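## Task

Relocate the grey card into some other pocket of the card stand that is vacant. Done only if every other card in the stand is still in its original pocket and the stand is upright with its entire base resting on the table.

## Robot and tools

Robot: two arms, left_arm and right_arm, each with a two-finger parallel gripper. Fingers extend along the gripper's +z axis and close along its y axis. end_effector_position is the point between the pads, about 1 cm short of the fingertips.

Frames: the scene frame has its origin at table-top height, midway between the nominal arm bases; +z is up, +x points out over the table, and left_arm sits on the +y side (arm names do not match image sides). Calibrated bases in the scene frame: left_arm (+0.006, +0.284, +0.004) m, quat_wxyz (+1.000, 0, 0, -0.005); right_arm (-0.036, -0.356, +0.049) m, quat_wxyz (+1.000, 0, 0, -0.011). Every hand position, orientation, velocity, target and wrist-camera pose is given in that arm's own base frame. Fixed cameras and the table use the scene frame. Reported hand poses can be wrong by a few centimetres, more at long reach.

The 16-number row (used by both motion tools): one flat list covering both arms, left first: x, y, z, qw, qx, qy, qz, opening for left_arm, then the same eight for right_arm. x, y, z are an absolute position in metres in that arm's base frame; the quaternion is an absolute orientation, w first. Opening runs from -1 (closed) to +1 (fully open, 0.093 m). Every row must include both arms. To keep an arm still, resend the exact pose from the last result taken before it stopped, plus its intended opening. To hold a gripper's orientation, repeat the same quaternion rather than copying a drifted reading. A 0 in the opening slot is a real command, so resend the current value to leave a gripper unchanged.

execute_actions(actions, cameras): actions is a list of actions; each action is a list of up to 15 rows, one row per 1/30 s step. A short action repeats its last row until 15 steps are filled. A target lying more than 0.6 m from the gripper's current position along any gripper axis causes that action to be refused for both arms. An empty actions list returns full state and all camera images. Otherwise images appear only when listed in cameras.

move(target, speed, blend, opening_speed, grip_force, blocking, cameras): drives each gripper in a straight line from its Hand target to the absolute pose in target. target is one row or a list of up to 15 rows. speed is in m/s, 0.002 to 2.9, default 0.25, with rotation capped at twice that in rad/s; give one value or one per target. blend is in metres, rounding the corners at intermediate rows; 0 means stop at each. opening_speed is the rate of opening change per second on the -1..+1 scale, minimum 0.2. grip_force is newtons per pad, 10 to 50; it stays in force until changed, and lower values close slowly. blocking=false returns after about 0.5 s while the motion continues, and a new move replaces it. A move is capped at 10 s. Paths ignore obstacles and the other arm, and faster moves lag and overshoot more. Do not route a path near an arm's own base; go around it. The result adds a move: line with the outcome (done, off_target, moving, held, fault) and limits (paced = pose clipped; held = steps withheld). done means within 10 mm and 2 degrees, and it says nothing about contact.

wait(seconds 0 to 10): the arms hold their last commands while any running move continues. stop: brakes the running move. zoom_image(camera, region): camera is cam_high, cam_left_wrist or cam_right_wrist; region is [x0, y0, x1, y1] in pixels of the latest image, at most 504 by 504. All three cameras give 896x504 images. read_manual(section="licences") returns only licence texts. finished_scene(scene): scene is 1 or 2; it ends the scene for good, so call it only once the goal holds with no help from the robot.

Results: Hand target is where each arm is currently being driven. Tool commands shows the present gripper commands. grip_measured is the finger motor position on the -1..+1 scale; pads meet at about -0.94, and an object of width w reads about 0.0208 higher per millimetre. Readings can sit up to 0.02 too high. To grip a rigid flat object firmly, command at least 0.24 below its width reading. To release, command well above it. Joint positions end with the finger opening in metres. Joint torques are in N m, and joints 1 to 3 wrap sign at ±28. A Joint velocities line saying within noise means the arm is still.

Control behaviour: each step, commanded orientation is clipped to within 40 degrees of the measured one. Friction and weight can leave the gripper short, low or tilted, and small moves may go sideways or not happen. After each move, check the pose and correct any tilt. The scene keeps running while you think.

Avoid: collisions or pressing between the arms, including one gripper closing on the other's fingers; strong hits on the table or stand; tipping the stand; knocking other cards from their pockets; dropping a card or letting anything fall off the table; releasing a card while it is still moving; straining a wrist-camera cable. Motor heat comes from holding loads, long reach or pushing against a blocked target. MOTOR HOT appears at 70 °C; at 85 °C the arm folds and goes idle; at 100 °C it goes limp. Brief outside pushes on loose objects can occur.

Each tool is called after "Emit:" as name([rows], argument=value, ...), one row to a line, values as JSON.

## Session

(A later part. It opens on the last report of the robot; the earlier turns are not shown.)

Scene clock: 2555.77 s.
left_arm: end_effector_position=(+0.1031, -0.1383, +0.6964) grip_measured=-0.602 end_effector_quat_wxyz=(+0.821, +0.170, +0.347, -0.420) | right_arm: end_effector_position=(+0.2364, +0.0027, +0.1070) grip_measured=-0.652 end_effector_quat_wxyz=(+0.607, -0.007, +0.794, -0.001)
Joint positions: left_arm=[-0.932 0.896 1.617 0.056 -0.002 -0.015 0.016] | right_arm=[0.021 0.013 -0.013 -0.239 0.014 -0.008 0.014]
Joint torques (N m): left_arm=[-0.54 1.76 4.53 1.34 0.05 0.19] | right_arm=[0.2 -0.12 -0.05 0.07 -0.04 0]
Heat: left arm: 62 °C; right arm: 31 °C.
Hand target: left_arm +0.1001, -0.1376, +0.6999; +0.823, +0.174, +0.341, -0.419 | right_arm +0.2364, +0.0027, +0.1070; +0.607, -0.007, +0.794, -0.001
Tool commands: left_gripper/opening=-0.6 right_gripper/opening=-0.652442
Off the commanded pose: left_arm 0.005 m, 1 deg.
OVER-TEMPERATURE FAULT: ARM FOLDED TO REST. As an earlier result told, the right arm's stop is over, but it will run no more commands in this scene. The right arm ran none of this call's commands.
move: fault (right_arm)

Emit:
wait(seconds=10)

Emit:
move([
  [0.1999,-0.2752,0.4500,0.7630,0.2460,0.4830,-0.3900,-0.44,0.2364,0.0027,0.1070,0.607,-0.007,0.794,-0.001,-0.652],
  [0.3400,-0.4600,0.13,0.6539,0.1937,0.7013,-0.2077,-0.44,0.2364,0.0027,0.1070,0.607,-0.007,0.794,-0.001,-0.652],
  [0.4169,-0.5173,0.060,0.6539,0.1937,0.7013,-0.2077,-0.44,0.2364,0.0027,0.1070,0.607,-0.007,0.794,-0.001,-0.652],
], speed=0.35, blend=[0.08,0.04,0], cameras=["cam_left_wrist","cam_right_wrist","cam_high"])

Emit:
zoom_image(camera="cam_high", region=[440, 260, 640, 400])

Emit:
move([
  [0.3400,-0.4600,0.16,0.6539,0.1937,0.7013,-0.2077,-0.44,0.2364,0.0027,0.1070,0.607,-0.007,0.794,-0.001,-0.652],
  [0.1999,-0.2752,0.4500,0.7630,0.2460,0.4830,-0.3900,-0.44,0.2364,0.0027,0.1070,0.607,-0.007,0.794,-0.001,-0.652],
  [0.1000,-0.1376,0.7000,0.8232,0.1737,0.3410,-0.4194,-0.44,0.2364,0.0027,0.1070,0.607,-0.007,0.794,-0.001,-0.652],
], speed=0.4, blend=[0.04,0.08,0])

Scene clock: 2766.73 s.
left_arm: end_effector_position=(+0.1031, -0.1383, +0.6964) grip_measured=-0.602 end_effector_quat_wxyz=(+0.821, +0.170, +0.347, -0.420) | right_arm: end_effector_position=(+0.2364, +0.0027, +0.1070) grip_measured=-0.652 end_effector_quat_wxyz=(+0.607, -0.007, +0.794, -0.001)
Joint positions: left_arm=[-0.932 0.896 1.617 0.056 -0.002 -0.015 0.016] | right_arm=[0.021 0.013 -0.013 -0.239 0.014 -0.008 0.014]
Joint torques (N m): left_arm=[-0.49 1.73 4.67 1.32 0.09 0.17] | right_arm=[0.12 -0.14 -0.09 0.08 -0.03 0.01]
Heat: left arm: 42 °C; right arm: 31 °C.
Hand target: left_arm +0.1001, -0.1376, +0.6999; +0.823, +0.174, +0.341, -0.420 | right_arm +0.2364, +0.0027, +0.1070; +0.607, -0.007, +0.794, -0.001
Tool commands: left_gripper/opening=-0.6 right_gripper/opening=-0.652442
Off the commanded pose: left_arm 0.005 m, 1 deg.
OVER-TEMPERATURE FAULT: ARM FOLDED TO REST. As an earlier result told, the right arm's stop is over, but it will run no more commands in this scene.
wait: 10.00 s; at rest from the start

Scene clock: 2769.87 s.
left_arm: end_effector_position=(+0.4173, -0.5119, +0.0604) grip_measured=-0.442 end_effector_quat_wxyz=(+0.654, +0.196, +0.703, -0.199) | right_arm: end_effector_position=(+0.2364, +0.0027, +0.1070) grip_measured=-0.652 end_effector_quat_wxyz=(+0.607, -0.007, +0.794, -0.001)
Joint positions: left_arm=[-0.992 2.6 1.604 0.923 -0.422 -0.053 0.024] | right_arm=[0.021 0.013 -0.013 -0.239 0.014 -0.008 0.014]
Joint torques (N m): left_arm=[-0.03 -13.86 6.89 2.18 0.07 -0.1] | right_arm=[0.18 -0.05 -0.03 0.08 -0.05 0.01]
Heat: left arm: 43 °C; right arm: 31 °C.
Hand target: left_arm +0.4168, -0.5171, +0.0602; +0.654, +0.194, +0.701, -0.208 | right_arm +0.2364, +0.0027, +0.1070; +0.607, -0.007, +0.794, -0.001
Tool commands: left_gripper/opening=-0.44 right_gripper/opening=-0.652442
Off the commanded pose: left_arm 0.005 m, 1 deg.
OVER-TEMPERATURE FAULT: ARM FOLDED TO REST. As an earlier result told, the right arm's stop is over, but it will run no more commands in this scene. The right arm ran none of this call's commands.
move: fault (right_arm)

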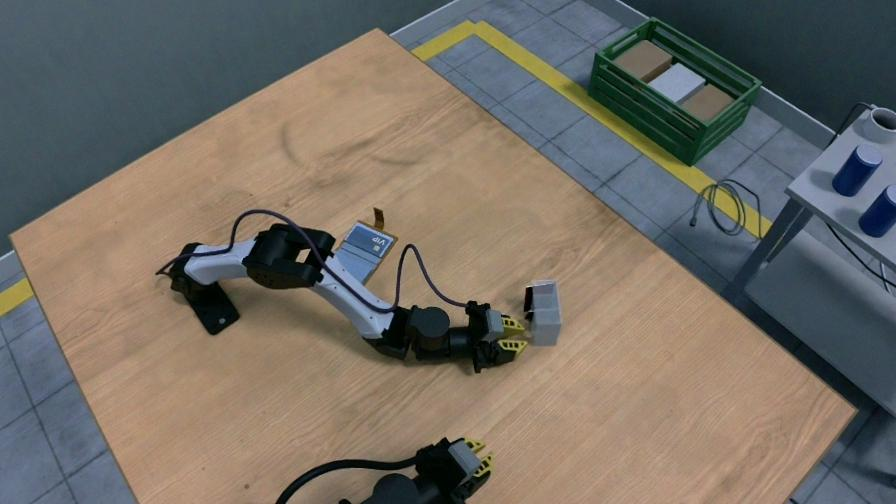

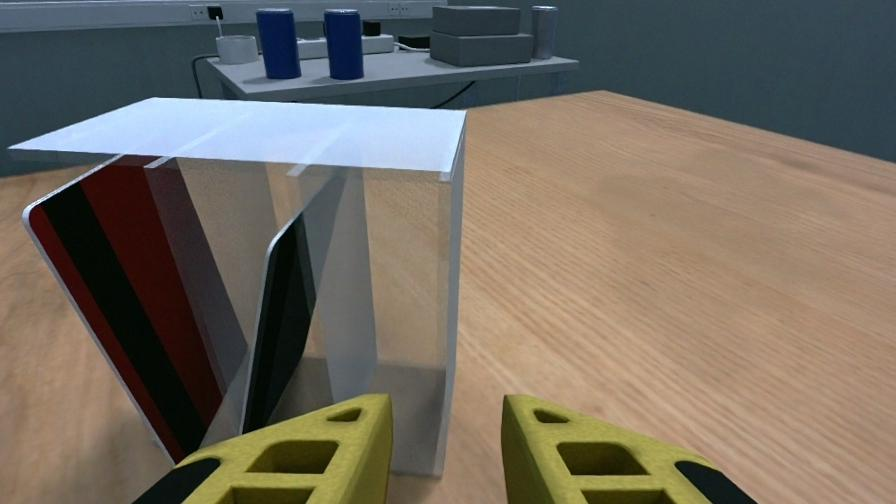

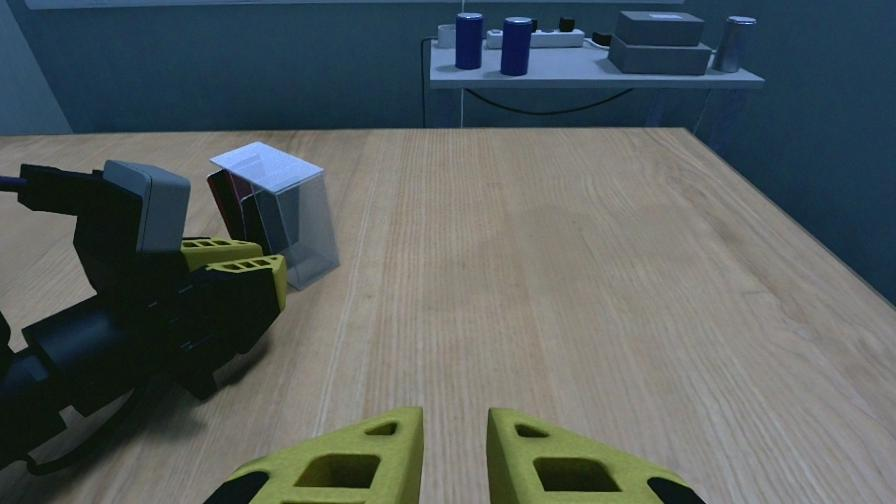

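Scaled by 2.520 from the camera's 896x504 image, which has a finer 1280x720 frame.

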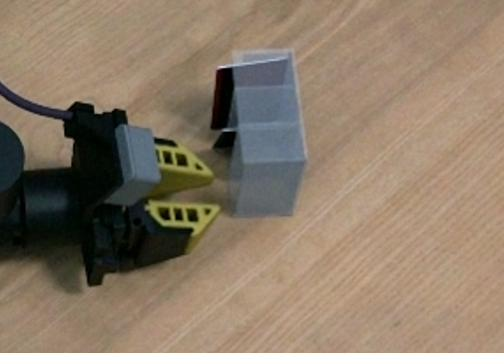

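Scene clock: 2772.80 s.
left_arm: end_effector_position=(+0.1014, -0.1396, +0.6963) grip_measured=-0.442 end_effector_quat_wxyz=(+0.822, +0.175, +0.345, -0.417) | right_arm: end_effector_position=(+0.2364, +0.0027, +0.1070) grip_measured=-0.652 end_effector_quat_wxyz=(+0.607, -0.007, +0.794, -0.001)
Joint positions: left_arm=[-0.952 0.896 1.617 0.055 -0.01 0.009 0.024] | right_arm=[0.021 0.013 -0.013 -0.239 0.014 -0.008 0.014]
Joint torques (N m): left_arm=[1.06 1.78 4.63 1.33 0.11 -0.08] | right_arm=[0.16 -0.05 -0.13 0.07 -0.04 0.02]
Heat: left arm: 43 °C; right arm: 31 °C.
Hand target: left_arm +0.1000, -0.1376, +0.6999; +0.823, +0.174, +0.341, -0.419 | right_arm +0.2364, +0.0027, +0.1070; +0.607, -0.007, +0.794, -0.001
Tool commands: left_gripper/opening=-0.44 right_gripper/opening=-0.652442
Off the commanded pose: left_arm 0.004 m, 1 deg.
OVER-TEMPERATURE FAULT: ARM FOLDED TO REST. As an earlier result told, the right arm's stop is over, but it will run no more commands in this scene. The right arm ran none of this call's commands.
move: fault (right_arm)

Emit:
move([
  [0.1999,-0.2752,0.4500,0.7630,0.2460,0.4830,-0.3900,-0.44,0.2364,0.0027,0.1070,0.607,-0.007,0.794,-0.001,-0.652],
  [0.3400,-0.4600,0.13,0.6448,0.2381,0.6915,-0.2221,-0.44,0.2364,0.0027,0.1070,0.607,-0.007,0.794,-0.001,-0.652],
  [0.4140,-0.5130,0.056,0.6448,0.2381,0.6915,-0.2221,-0.44,0.2364,0.0027,0.1070,0.607,-0.007,0.794,-0.001,-0.652],
  [0.4369,-0.5325,0.056,0.6448,0.2381,0.6915,-0.2221,-0.44,0.2364,0.0027,0.1070,0.607,-0.007,0.794,-0.001,-0.652],
], speed=[0.35,0.35,0.35,0.06], blend=[0.08,0.04,0,0], cameras=["cam_left_wrist","cam_right_wrist","cam_high"])

Emit:
zoom_image(camera="cam_high", region=[440, 260, 640, 400])

Scene clock: 2840.07 s.
left_arm: end_effector_position=(+0.4311, -0.5322, +0.0587) grip_measured=-0.442 end_effector_quat_wxyz=(+0.644, +0.243, +0.692, -0.219) | right_arm: end_effector_position=(+0.2364, +0.0027, +0.1070) grip_measured=-0.652 end_effector_quat_wxyz=(+0.607, -0.007, +0.794, -0.001)
Joint positions: left_arm=[-0.961 2.655 1.73 0.847 -0.295 -0.012 0.024] | right_arm=[0.021 0.013 -0.013 -0.239 0.014 -0.008 0.014]
Joint torques (N m): left_arm=[1.06 -13.87 7.38 2.18 0.06 -0.08] | right_arm=[0.17 -0.12 -0.09 0.05 -0.02 0]
Heat: left arm: 43 °C; right arm: 31 °C.
Hand target: left_arm +0.4367, -0.5321, +0.0561; +0.645, +0.238, +0.692, -0.222 | right_arm +0.2364, +0.0027, +0.1070; +0.607, -0.007, +0.794, -0.001
Tool commands: left_gripper/opening=-0.44 right_gripper/opening=-0.652442
Off the commanded pose: left_arm 0.006 m, 1 deg.
OVER-TEMPERATURE FAULT: ARM FOLDED TO REST. As an earlier result told, the right arm's stop is over, but it will run no more commands in this scene. The right arm ran none of this call's commands.
move: fault (right_arm)

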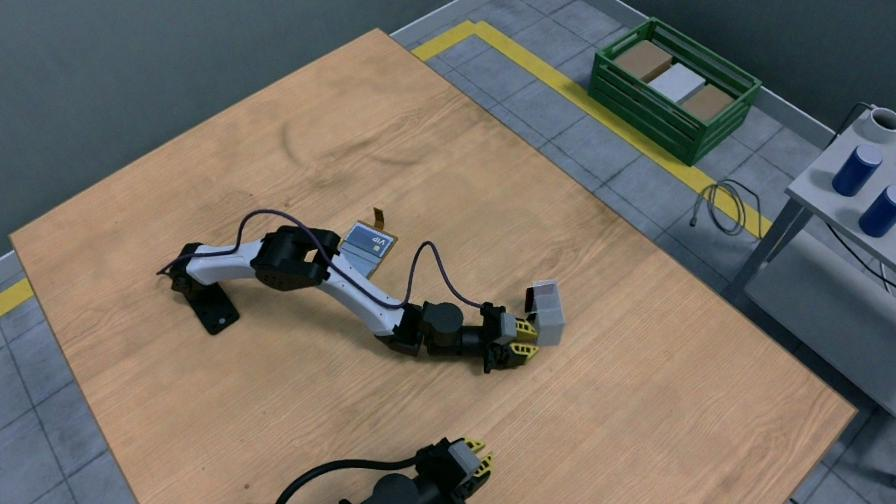

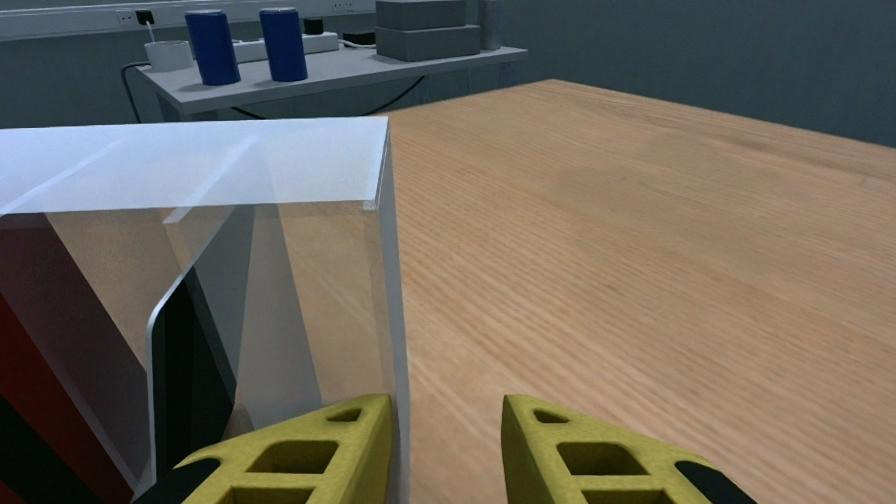

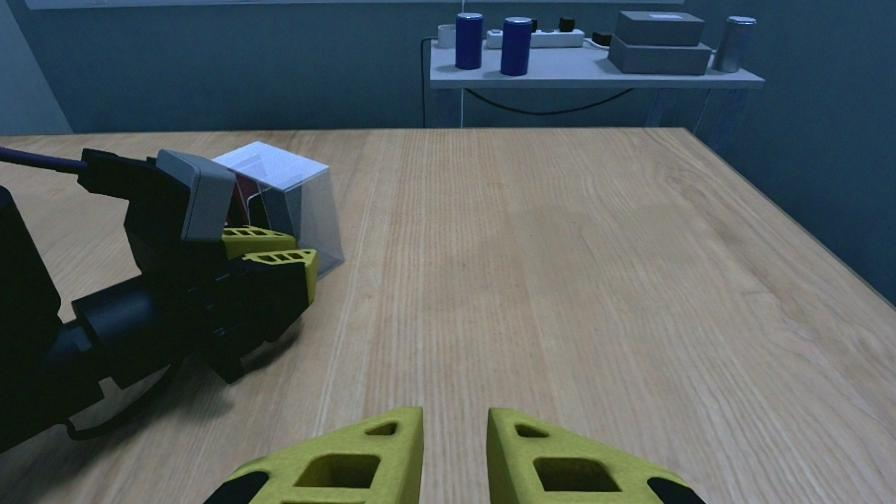

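Scaled by 2.520 from the camera's 896x504 image, which has a finer 1280x720 frame.

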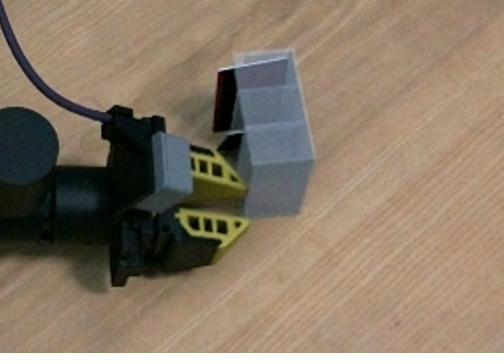

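Emit:
move([
  [0.4390,-0.5253,0.056,0.6448,0.2381,0.6915,-0.2221,-0.44,0.2364,0.0027,0.1070,0.607,-0.007,0.794,-0.001,-0.652],
  [0.4485,-0.5327,0.055,0.6448,0.2381,0.6915,-0.2221,-0.44,0.2364,0.0027,0.1070,0.607,-0.007,0.794,-0.001,-0.652],
], speed=0.05, cameras=["cam_left_wrist","cam_high"])

Emit:
zoom_image(camera="cam_high", region=[440, 260, 640, 400])

Scene clock: 2867.23 s.
left_arm: end_effector_position=(+0.4433, -0.5321, +0.0577) grip_measured=-0.442 end_effector_quat_wxyz=(+0.644, +0.243, +0.692, -0.219) | right_arm: end_effector_position=(+0.2364, +0.0027, +0.1070) grip_measured=-0.652 end_effector_quat_wxyz=(+0.607, -0.007, +0.794, -0.001)
Joint positions: left_arm=[-0.943 2.681 1.781 0.821 -0.278 -0.012 0.024] | right_arm=[0.021 0.013 -0.013 -0.239 0.014 -0.008 0.014]
Joint torques (N m): left_arm=[0.79 -14.02 7.43 2.25 0.08 -0.09] | right_arm=[0.16 -0.05 -0.16 0.07 -0.05 0.03]
Heat: left arm: 48 °C; right arm: 31 °C.
Hand target: left_arm +0.4482, -0.5324, +0.0550; +0.645, +0.238, +0.692, -0.222 | right_arm +0.2364, +0.0027, +0.1070; +0.607, -0.007, +0.794, -0.001
Tool commands: left_gripper/opening=-0.44 right_gripper/opening=-0.652442
Off the commanded pose: left_arm 0.006 m, 1 deg.
OVER-TEMPERATURE FAULT: ARM FOLDED TO REST. As an earlier result told, the right arm's stop is over, but it will run no more commands in this scene. The right arm ran none of this call's commands.
move: fault (right_arm)
Images, in order (width x height): cam_high 896x504, cam_left_wrist 896x504.

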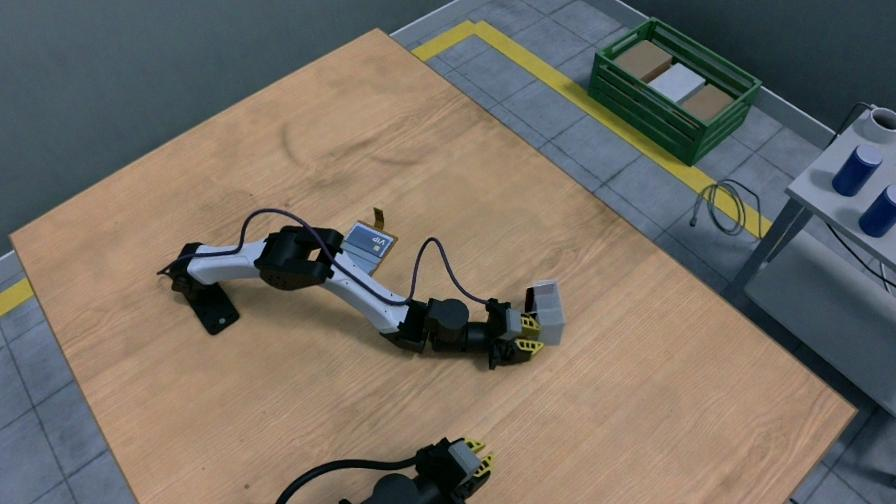

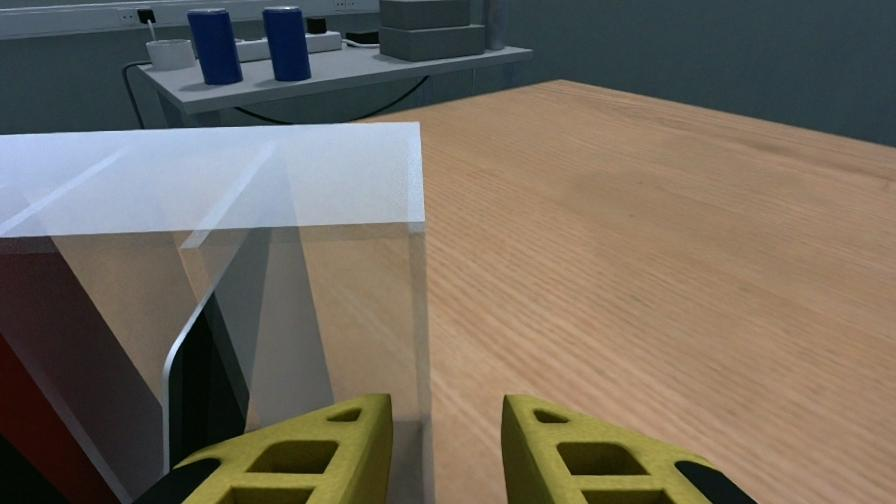

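Scaled by 2.520 from the camera's 896x504 image, which has a finer 1280x720 frame.

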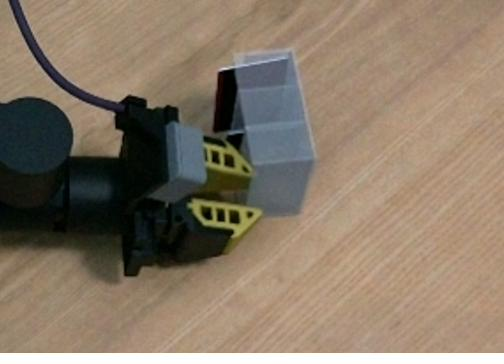

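Emit:
move(target=[0.4485,-0.5327,0.055,0.6448,0.2381,0.6915,-0.2221,-1,0.2364,0.0027,0.1070,0.607,-0.007,0.794,-0.001,-0.652], opening_speed=0.6)

Emit:
move(target=[0.4300,-0.5110,0.105,0.6448,0.2381,0.6915,-0.2221,-1,0.2364,0.0027,0.1070,0.607,-0.007,0.794,-0.001,-0.652], speed=0.08, cameras=["cam_left_wrist","cam_right_wrist","cam_high"])

Emit:
zoom_image(camera="cam_high", region=[440, 260, 640, 400])

Scene clock: 2885.47 s.
left_arm: end_effector_position=(+0.4430, -0.5325, +0.0576) grip_measured=-0.969 end_effector_quat_wxyz=(+0.643, +0.243, +0.692, -0.220) | right_arm: end_effector_position=(+0.2364, +0.0027, +0.1070) grip_measured=-0.652 end_effector_quat_wxyz=(+0.607, -0.007, +0.794, -0.001)
Joint positions: left_arm=[-0.943 2.681 1.781 0.821 -0.274 -0.013 0] | right_arm=[0.021 0.013 -0.013 -0.239 0.014 -0.008 0.014]
Joint torques (N m): left_arm=[0.85 -14.04 7.5 2.22 0.04 -0.07] | right_arm=[0.14 -0.13 -0.09 0.06 -0.04 0.01]
Heat: left arm: 53 °C; right arm: 31 °C.
Hand target: left_arm +0.4482, -0.5325, +0.0551; +0.645, +0.238, +0.691, -0.222 | right_arm +0.2364, +0.0027, +0.1070; +0.607, -0.007, +0.794, -0.001
Tool commands: left_gripper/opening=-1.0 right_gripper/opening=-0.652442
Off the commanded pose: left_arm 0.006 m, 1 deg.
OVER-TEMPERATURE FAULT: ARM FOLDED TO REST. As an earlier result told, the right arm's stop is over, but it will run no more commands in this scene. The right arm ran none of this call's commands.
move: fault (right_arm)

Scene clock: 2886.63 s.
left_arm: end_effector_position=(+0.4278, -0.5115, +0.0601) grip_measured=-0.969 end_effector_quat_wxyz=(+0.621, +0.257, +0.712, -0.205) | right_arm: end_effector_position=(+0.2364, +0.0027, +0.1070) grip_measured=-0.652 end_effector_quat_wxyz=(+0.607, -0.007, +0.794, -0.001)
Joint positions: left_arm=[-0.943 2.556 1.609 0.796 -0.274 -0.015 0] | right_arm=[0.021 0.013 -0.013 -0.239 0.014 -0.008 0.014]
Joint torques (N m): left_arm=[0.51 -21.83 5.04 2.41 -0.01 -0.03] | right_arm=[0.2 -0.09 -0.1 0.07 -0.04 0.02]
Heat: left arm: 54 °C; right arm: 31 °C.
Hand target: left_arm +0.4306, -0.5117, +0.1040; +0.645, +0.238, +0.691, -0.222 | right_arm +0.2364, +0.0027, +0.1070; +0.607, -0.007, +0.794, -0.001
Tool commands: left_gripper/opening=-1.0 right_gripper/opening=-0.652442
Off the commanded pose: left_arm 0.045 m, 5 deg.
OVER-TEMPERATURE FAULT: ARM FOLDED TO REST. As an earlier result told, the right arm's stop is over, but it will run no more commands in this scene. The right arm ran none of this call's commands.
move: fault (right_arm), off_target (left_arm)

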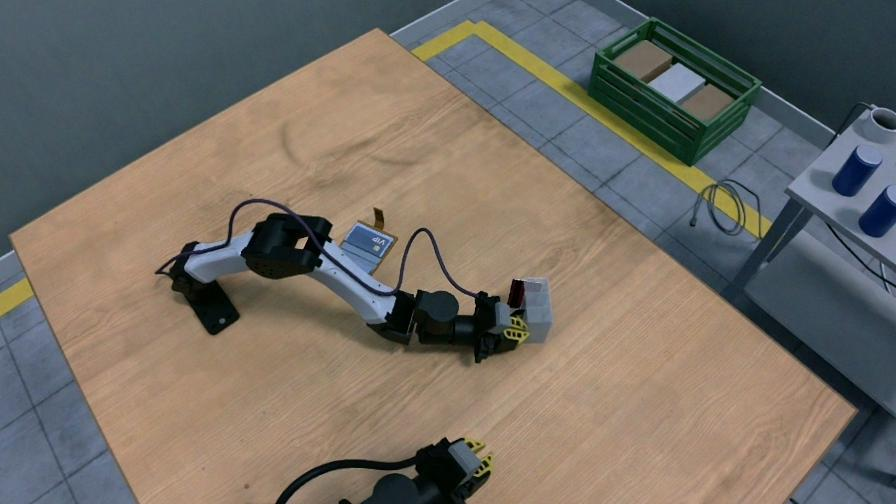

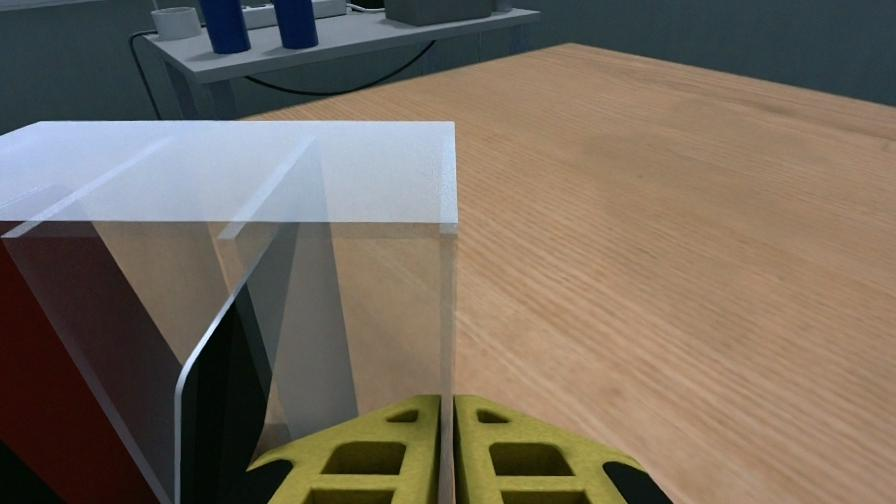

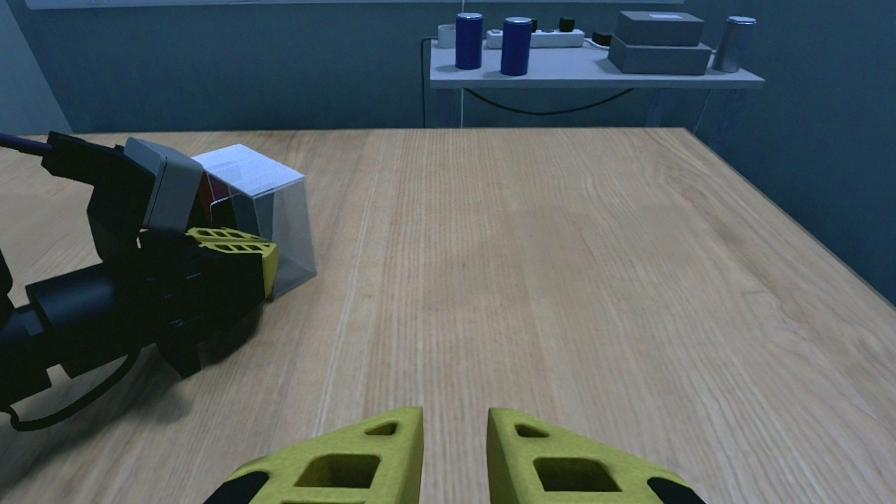

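Scaled by 2.520 from the camera's 896x504 image, which has a finer 1280x720 frame.

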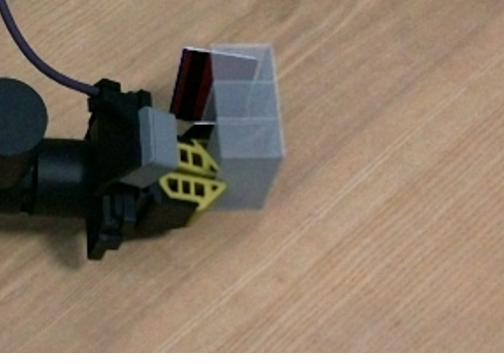

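Emit:
move([
  [0.4250,-0.5060,0.140,0.5423,0.2667,0.7745,-0.1868,-1,0.2364,0.0027,0.1070,0.607,-0.007,0.794,-0.001,-0.652],
], speed=0.12, cameras=["cam_left_wrist","cam_high"])

Emit:
zoom_image(camera="cam_high", region=[440, 260, 640, 400])

Scene clock: 2924.40 s.
left_arm: end_effector_position=(+0.4170, -0.5012, +0.0846) grip_measured=-0.969 end_effector_quat_wxyz=(+0.505, +0.290, +0.797, -0.159) | right_arm: end_effector_position=(+0.2364, +0.0027, +0.1070) grip_measured=-0.652 end_effector_quat_wxyz=(+0.607, -0.007, +0.794, -0.001)
Joint positions: left_arm=[-0.943 2.375 1.707 0.196 -0.258 -0.086 0] | right_arm=[0.021 0.013 -0.013 -0.239 0.014 -0.008 0.014]
Joint torques (N m): left_arm=[0.77 -21.27 7.8 2.32 -0.04 -0.1] | right_arm=[0.16 -0.05 -0.06 0.08 -0.04 0.03]
Heat: left arm: 84 °C; right arm: 31 °C. Fold the left arm in close to its base, or ease its load, before you think long.
Hand target: left_arm +0.4239, -0.5047, +0.1394; +0.542, +0.267, +0.774, -0.187 | right_arm +0.2364, +0.0027, +0.1070; +0.607, -0.007, +0.794, -0.001
Tool commands: left_gripper/opening=-1.0 right_gripper/opening=-0.652442
Off the commanded pose: left_arm 0.056 m, 6 deg.
OVER-TEMPERATURE FAULT: ARM FOLDED TO REST. As an earlier result told, the right arm's stop is over, but it will run no more commands in this scene. The right arm ran none of this call's commands.
MOTOR HOT: joint 2 (shoulder) of the left arm reports 84 °C; the controller's stop level is 85 °C. To cool a motor, set the load down, stop pushing, or move to a pose that needs little force.
move: fault (right_arm), off_target (left_arm)
Images, in order (width x height): cam_high 896x504, cam_left_wrist 896x504.

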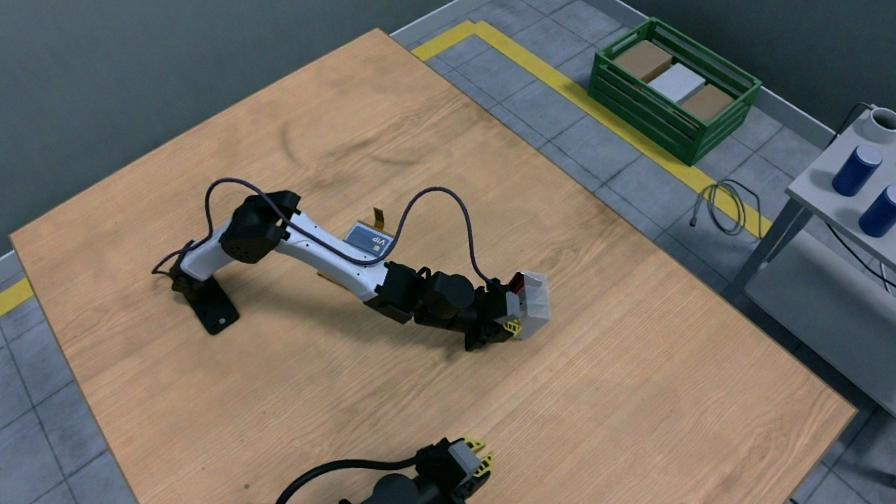

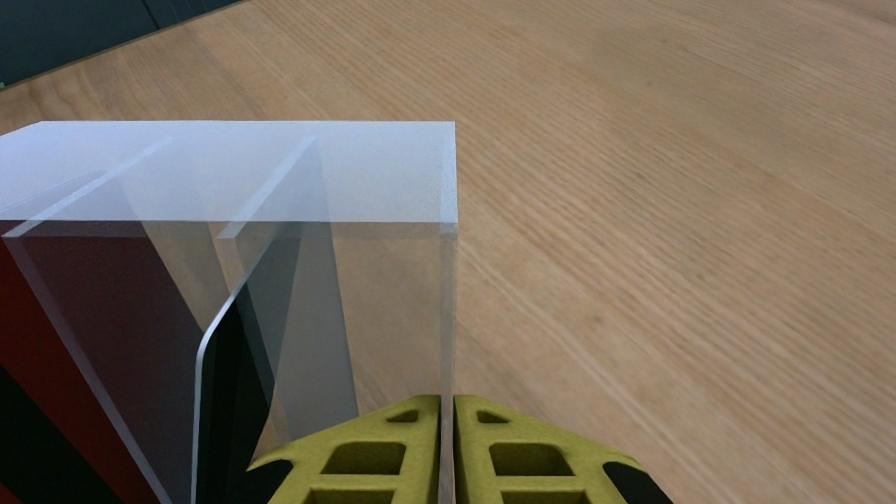

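Scaled by 2.520 from the camera's 896x504 image, which has a finer 1280x720 frame.

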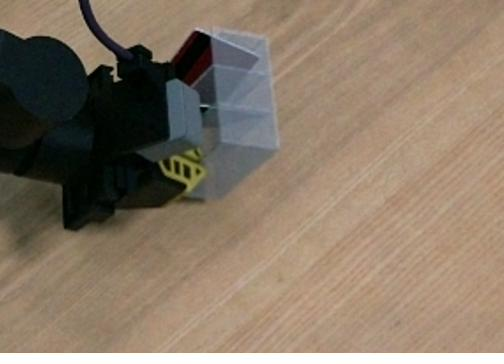

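Emit:
move([
  [0.2600,-0.2900,0.300,0.4728,0.2820,0.8188,-0.1628,-1,0.2364,0.0027,0.1070,0.607,-0.007,0.794,-0.001,-0.652],
], speed=0.4, cameras=["cam_left_wrist","cam_high"])

Scene clock: 2931.73 s.
left_arm: end_effector_position=(+0.2577, -0.2855, +0.2861) grip_measured=-0.969 end_effector_quat_wxyz=(+0.459, +0.291, +0.826, -0.149) | right_arm: end_effector_position=(+0.2364, +0.0027, +0.1070) grip_measured=-0.652 end_effector_quat_wxyz=(+0.607, -0.007, +0.794, -0.001)
Joint positions: left_arm=[-0.943 1.254 1.224 -0.554 -0.245 -0.134 0] | right_arm=[0.021 0.013 -0.013 -0.239 0.014 -0.008 0.014]
Joint torques (N m): left_arm=[0.14 -5.08 7.87 2.24 -0.05 -0.09] | right_arm=[0.13 -0.1 -0.09 0.07 -0.03 0]
Heat: left arm: 80 °C; right arm: 31 °C. Fold the left arm in close to its base, or ease its load, before you think long.
Hand target: left_arm +0.2597, -0.2897, +0.3001; +0.473, +0.282, +0.819, -0.163 | right_arm +0.2364, +0.0027, +0.1070; +0.607, -0.007, +0.794, -0.001
Tool commands: left_gripper/opening=-1.0 right_gripper/opening=-0.652442
Off the commanded pose: left_arm 0.015 m, 3 deg.
OVER-TEMPERATURE FAULT: ARM FOLDED TO REST. As an earlier result told, the right arm's stop is over, but it will run no more commands in this scene. The right arm ran none of this call's commands.
MOTOR HOT: still on. Joint 2 (shoulder) of the left arm reports 80 °C.
move: fault (right_arm), off_target (left_arm)
Images, in order (width x height): cam_high 896x504, cam_left_wrist 896x504.

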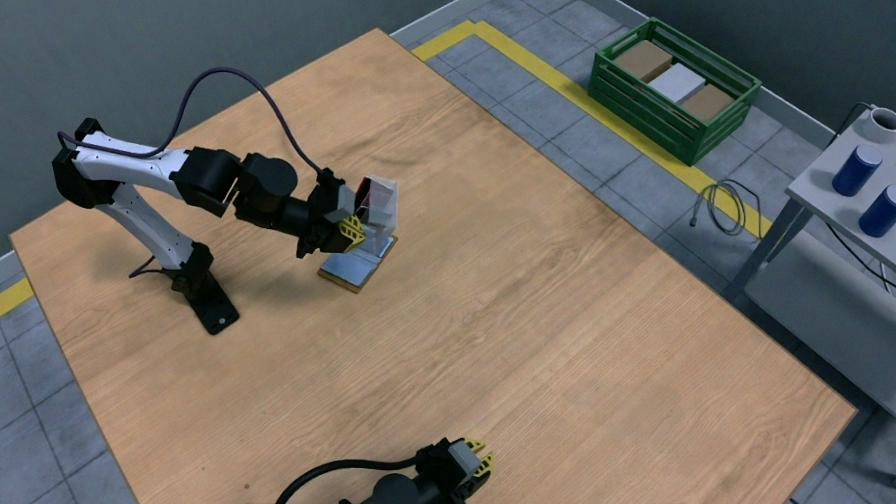

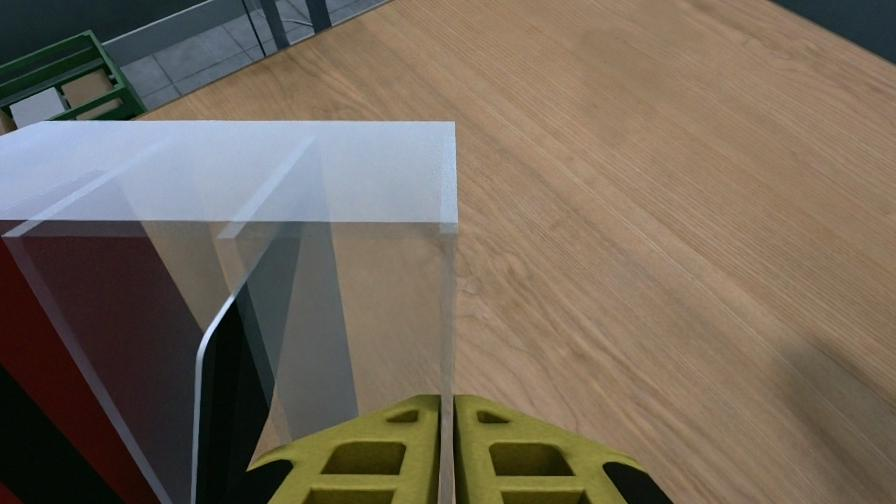

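Emit:
move([
  [0.2410,-0.2675,0.230,0.2447,0.3145,0.9133,-0.0843,-1,0.2364,0.0027,0.1070,0.607,-0.007,0.794,-0.001,-0.652],
], speed=0.3, cameras=["cam_left_wrist","cam_high"])

Scene clock: 2942.73 s.
left_arm: end_effector_position=(+0.2350, -0.2630, +0.2203) grip_measured=-0.969 end_effector_quat_wxyz=(+0.232, +0.324, +0.914, -0.074) | right_arm: end_effector_position=(+0.2364, +0.0027, +0.1070) grip_measured=-0.652 end_effector_quat_wxyz=(+0.607, -0.007, +0.794, -0.001)
Joint positions: left_arm=[-0.897 1.477 1.468 -1.082 -0.115 -0.187 0] | right_arm=[0.021 0.013 -0.013 -0.239 0.014 -0.008 0.014]
Joint torques (N m): left_arm=[0.85 -5.96 8.01 1.4 -0.01 -0.11] | right_arm=[0.13 -0.09 -0.06 0.06 -0.03 0.02]
Heat: left arm: 70 °C; right arm: 31 °C. Fold the left arm in close to its base, or ease its load, before you think long.
Hand target: left_arm +0.2407, -0.2673, +0.2300; +0.245, +0.315, +0.913, -0.084 | right_arm +0.2364, +0.0027, +0.1070; +0.607, -0.007, +0.794, -0.001
Tool commands: left_gripper/opening=-1.0 right_gripper/opening=-0.652442
Off the commanded pose: left_arm 0.012 m, 2 deg.
OVER-TEMPERATURE FAULT: ARM FOLDED TO REST. As an earlier result told, the right arm's stop is over, but it will run no more commands in this scene. The right arm ran none of this call's commands.
MOTOR HOT: still on. Joint 2 (shoulder) of the left arm reports 70 °C.
move: fault (right_arm), off_target (left_arm)
Images, in order (width x height): cam_high 896x504, cam_left_wrist 896x504.

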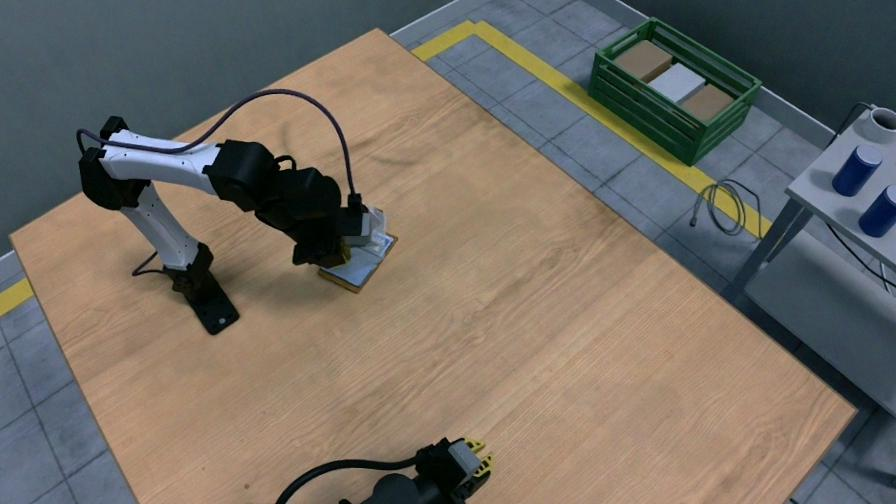

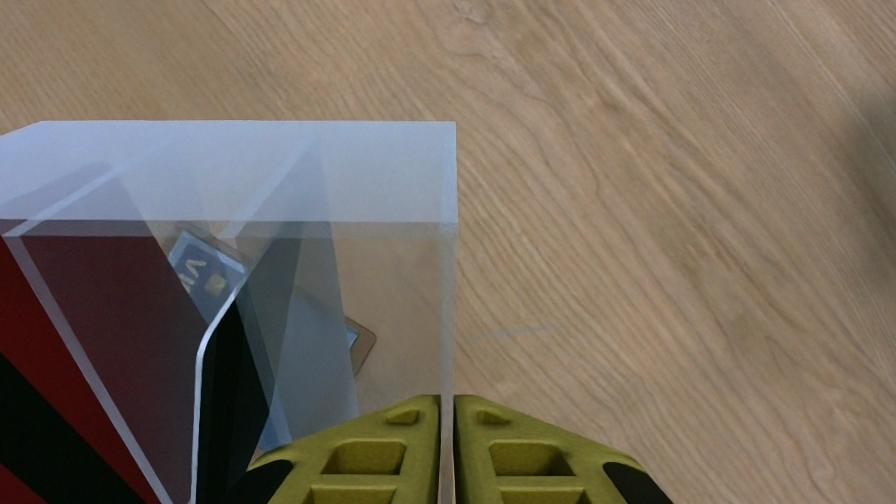

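Emit:
move([
  [0.1310,-0.3245,0.175,0.0763,0.4830,0.8713,-0.0423,-1,0.2364,0.0027,0.1070,0.607,-0.007,0.794,-0.001,-0.652],
], speed=0.3, cameras=["cam_left_wrist","cam_high","cam_right_wrist"])

Emit:
zoom_image(camera="cam_high", region=[260, 200, 460, 340])

Scene clock: 3001.97 s.
left_arm: end_effector_position=(+0.1297, -0.3188, +0.1693) grip_measured=-0.969 end_effector_quat_wxyz=(+0.070, +0.483, +0.872, -0.035) | right_arm: end_effector_position=(+0.2364, +0.0027, +0.1070) grip_measured=-0.652 end_effector_quat_wxyz=(+0.607, -0.007, +0.794, -0.001)
Joint positions: left_arm=[-1.203 1.713 1.607 -1.313 -0.037 -0.187 0] | right_arm=[0.021 0.013 -0.013 -0.239 0.014 -0.008 0.014]
Joint torques (N m): left_arm=[0.18 -7.75 7.35 0.6 0.08 0.02] | right_arm=[0.14 -0.06 -0.09 0.06 -0.03 0.01]
Heat: left arm: 53 °C; right arm: 30 °C.
Hand target: left_arm +0.1309, -0.3244, +0.1750; +0.076, +0.483, +0.871, -0.042 | right_arm +0.2364, +0.0027, +0.1070; +0.607, -0.007, +0.794, -0.001
Tool commands: left_gripper/opening=-1.0 right_gripper/opening=-0.652442
Off the commanded pose: left_arm 0.008 m, 1 deg.
OVER-TEMPERATURE FAULT: ARM FOLDED TO REST. As an earlier result told, the right arm's stop is over, but it will run no more commands in this scene. The right arm ran none of this call's commands.
MOTOR HOT: cleared for the motors of the left arm.
move: fault (right_arm)

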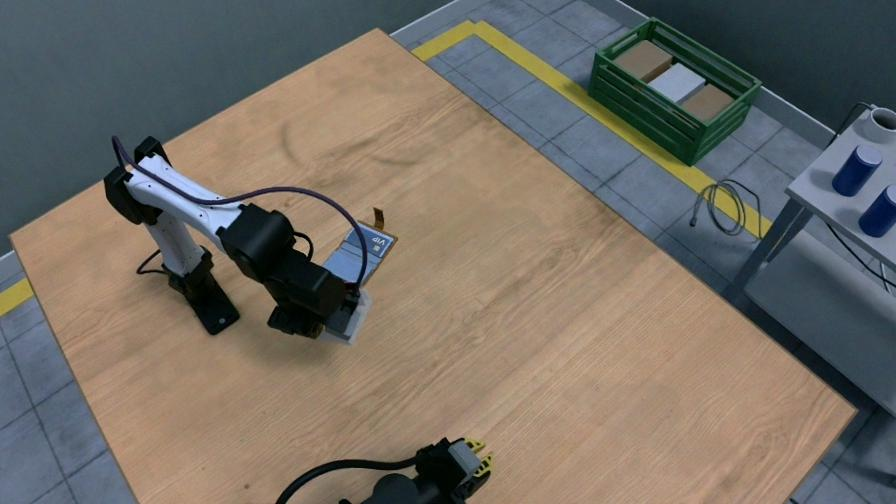

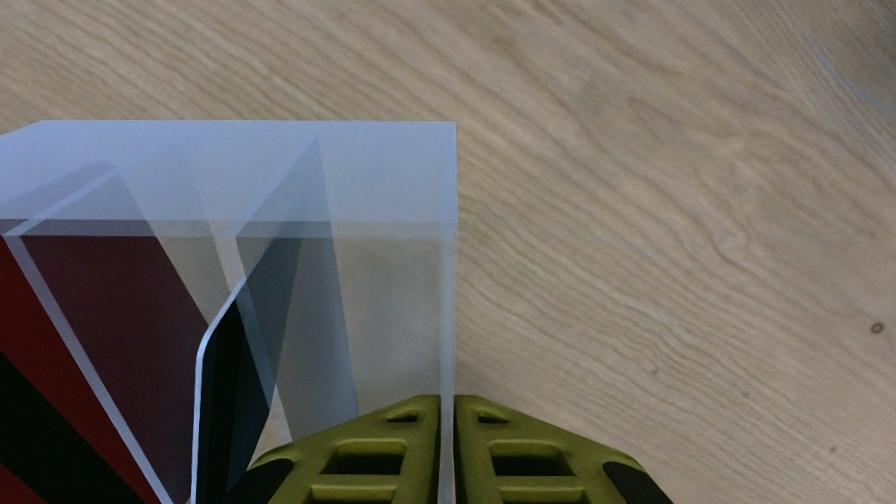

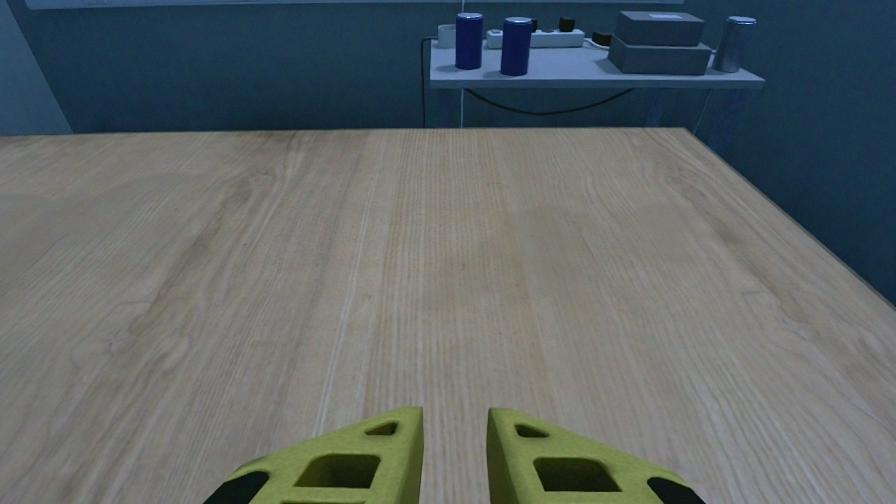

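Scaled by 2.520 from the camera's 896x504 image, which has a finer 1280x720 frame.

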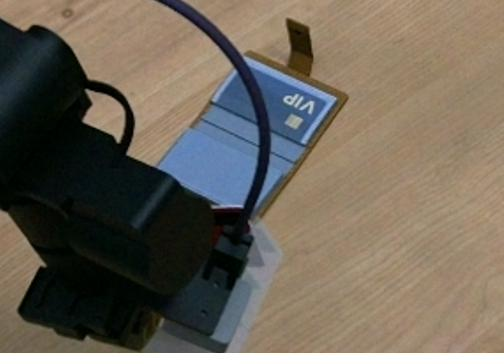

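Emit:
move([
  [0.0906,-0.3381,0.130,-0.0324,0.5370,0.8428,0.0206,-1,0.2364,0.0027,0.1070,0.607,-0.007,0.794,-0.001,-0.652],
], speed=0.2, cameras=["cam_left_wrist","cam_high","cam_right_wrist"])

Emit:
zoom_image(camera="cam_high", region=[260, 200, 460, 380])

Scene clock: 3026.50 s.
left_arm: end_effector_position=(+0.0916, -0.3338, +0.1265) grip_measured=-0.969 end_effector_quat_wxyz=(-0.033, +0.530, +0.847, +0.025) | right_arm: end_effector_position=(+0.2364, +0.0027, +0.1070) grip_measured=-0.652 end_effector_quat_wxyz=(+0.607, -0.007, +0.794, -0.001)
Joint positions: left_arm=[-1.299 1.935 1.727 -1.445 0.008 -0.179 0] | right_arm=[0.021 0.013 -0.013 -0.239 0.014 -0.008 0.014]
Joint torques (N m): left_arm=[-0.08 -9.32 6.98 0.03 0.1 0.17] | right_arm=[0.18 -0.12 -0.09 0.08 -0.04 0.02]
Heat: left arm: 51 °C; right arm: 30 °C.
Hand target: left_arm +0.0906, -0.3380, +0.1300; -0.032, +0.537, +0.843, +0.020 | right_arm +0.2364, +0.0027, +0.1070; +0.607, -0.007, +0.794, -0.001
Tool commands: left_gripper/opening=-1.0 right_gripper/opening=-0.652442
Off the commanded pose: left_arm 0.006 m, 1 deg.
OVER-TEMPERATURE FAULT: ARM FOLDED TO REST. As an earlier result told, the right arm's stop is over, but it will run no more commands in this scene. The right arm ran none of this call's commands.
move: fault (right_arm)

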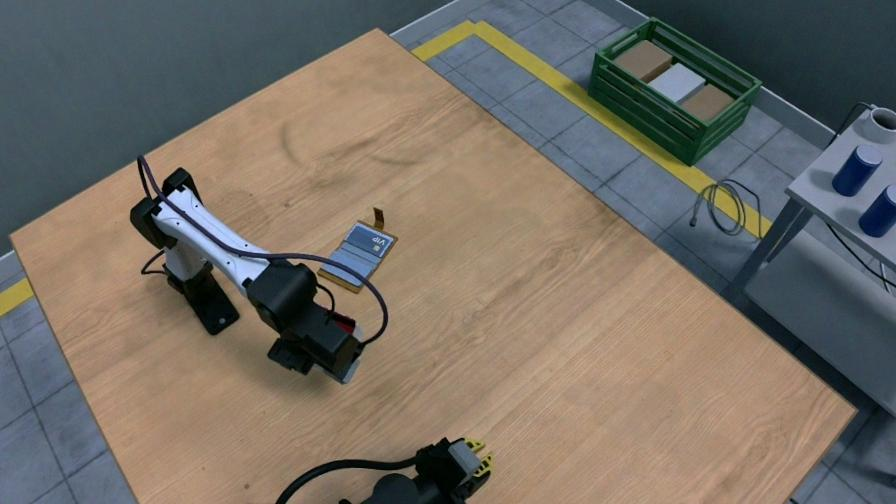

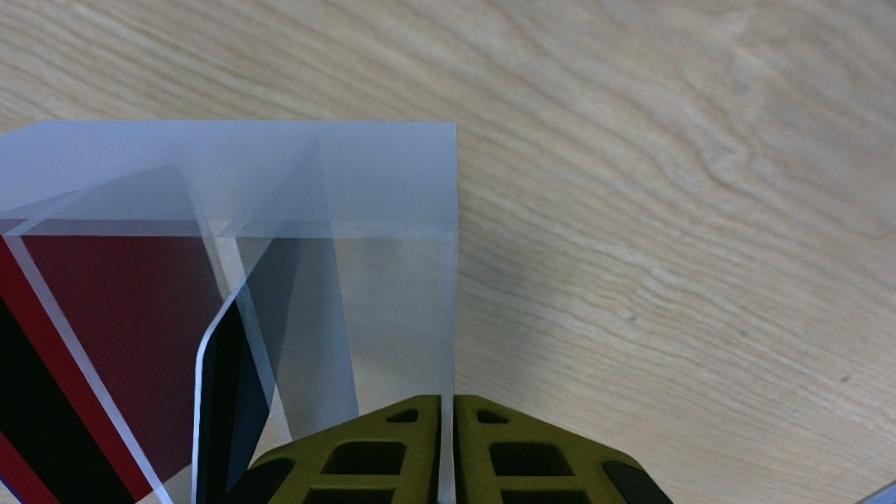

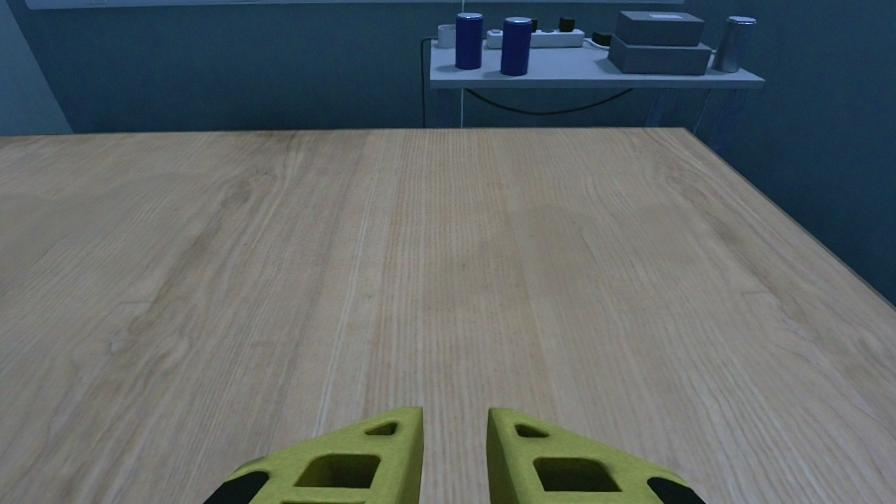

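Scaled by 2.520 from the camera's 896x504 image, which has a finer 1280x720 frame.

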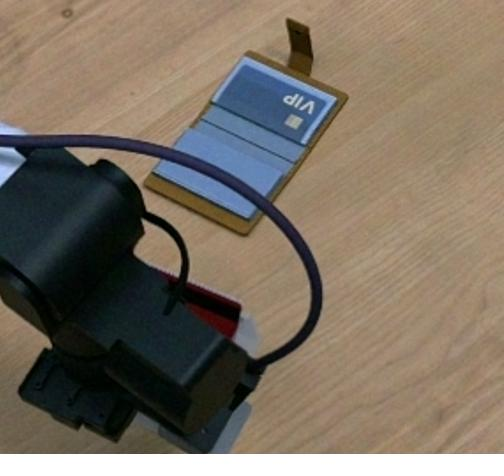

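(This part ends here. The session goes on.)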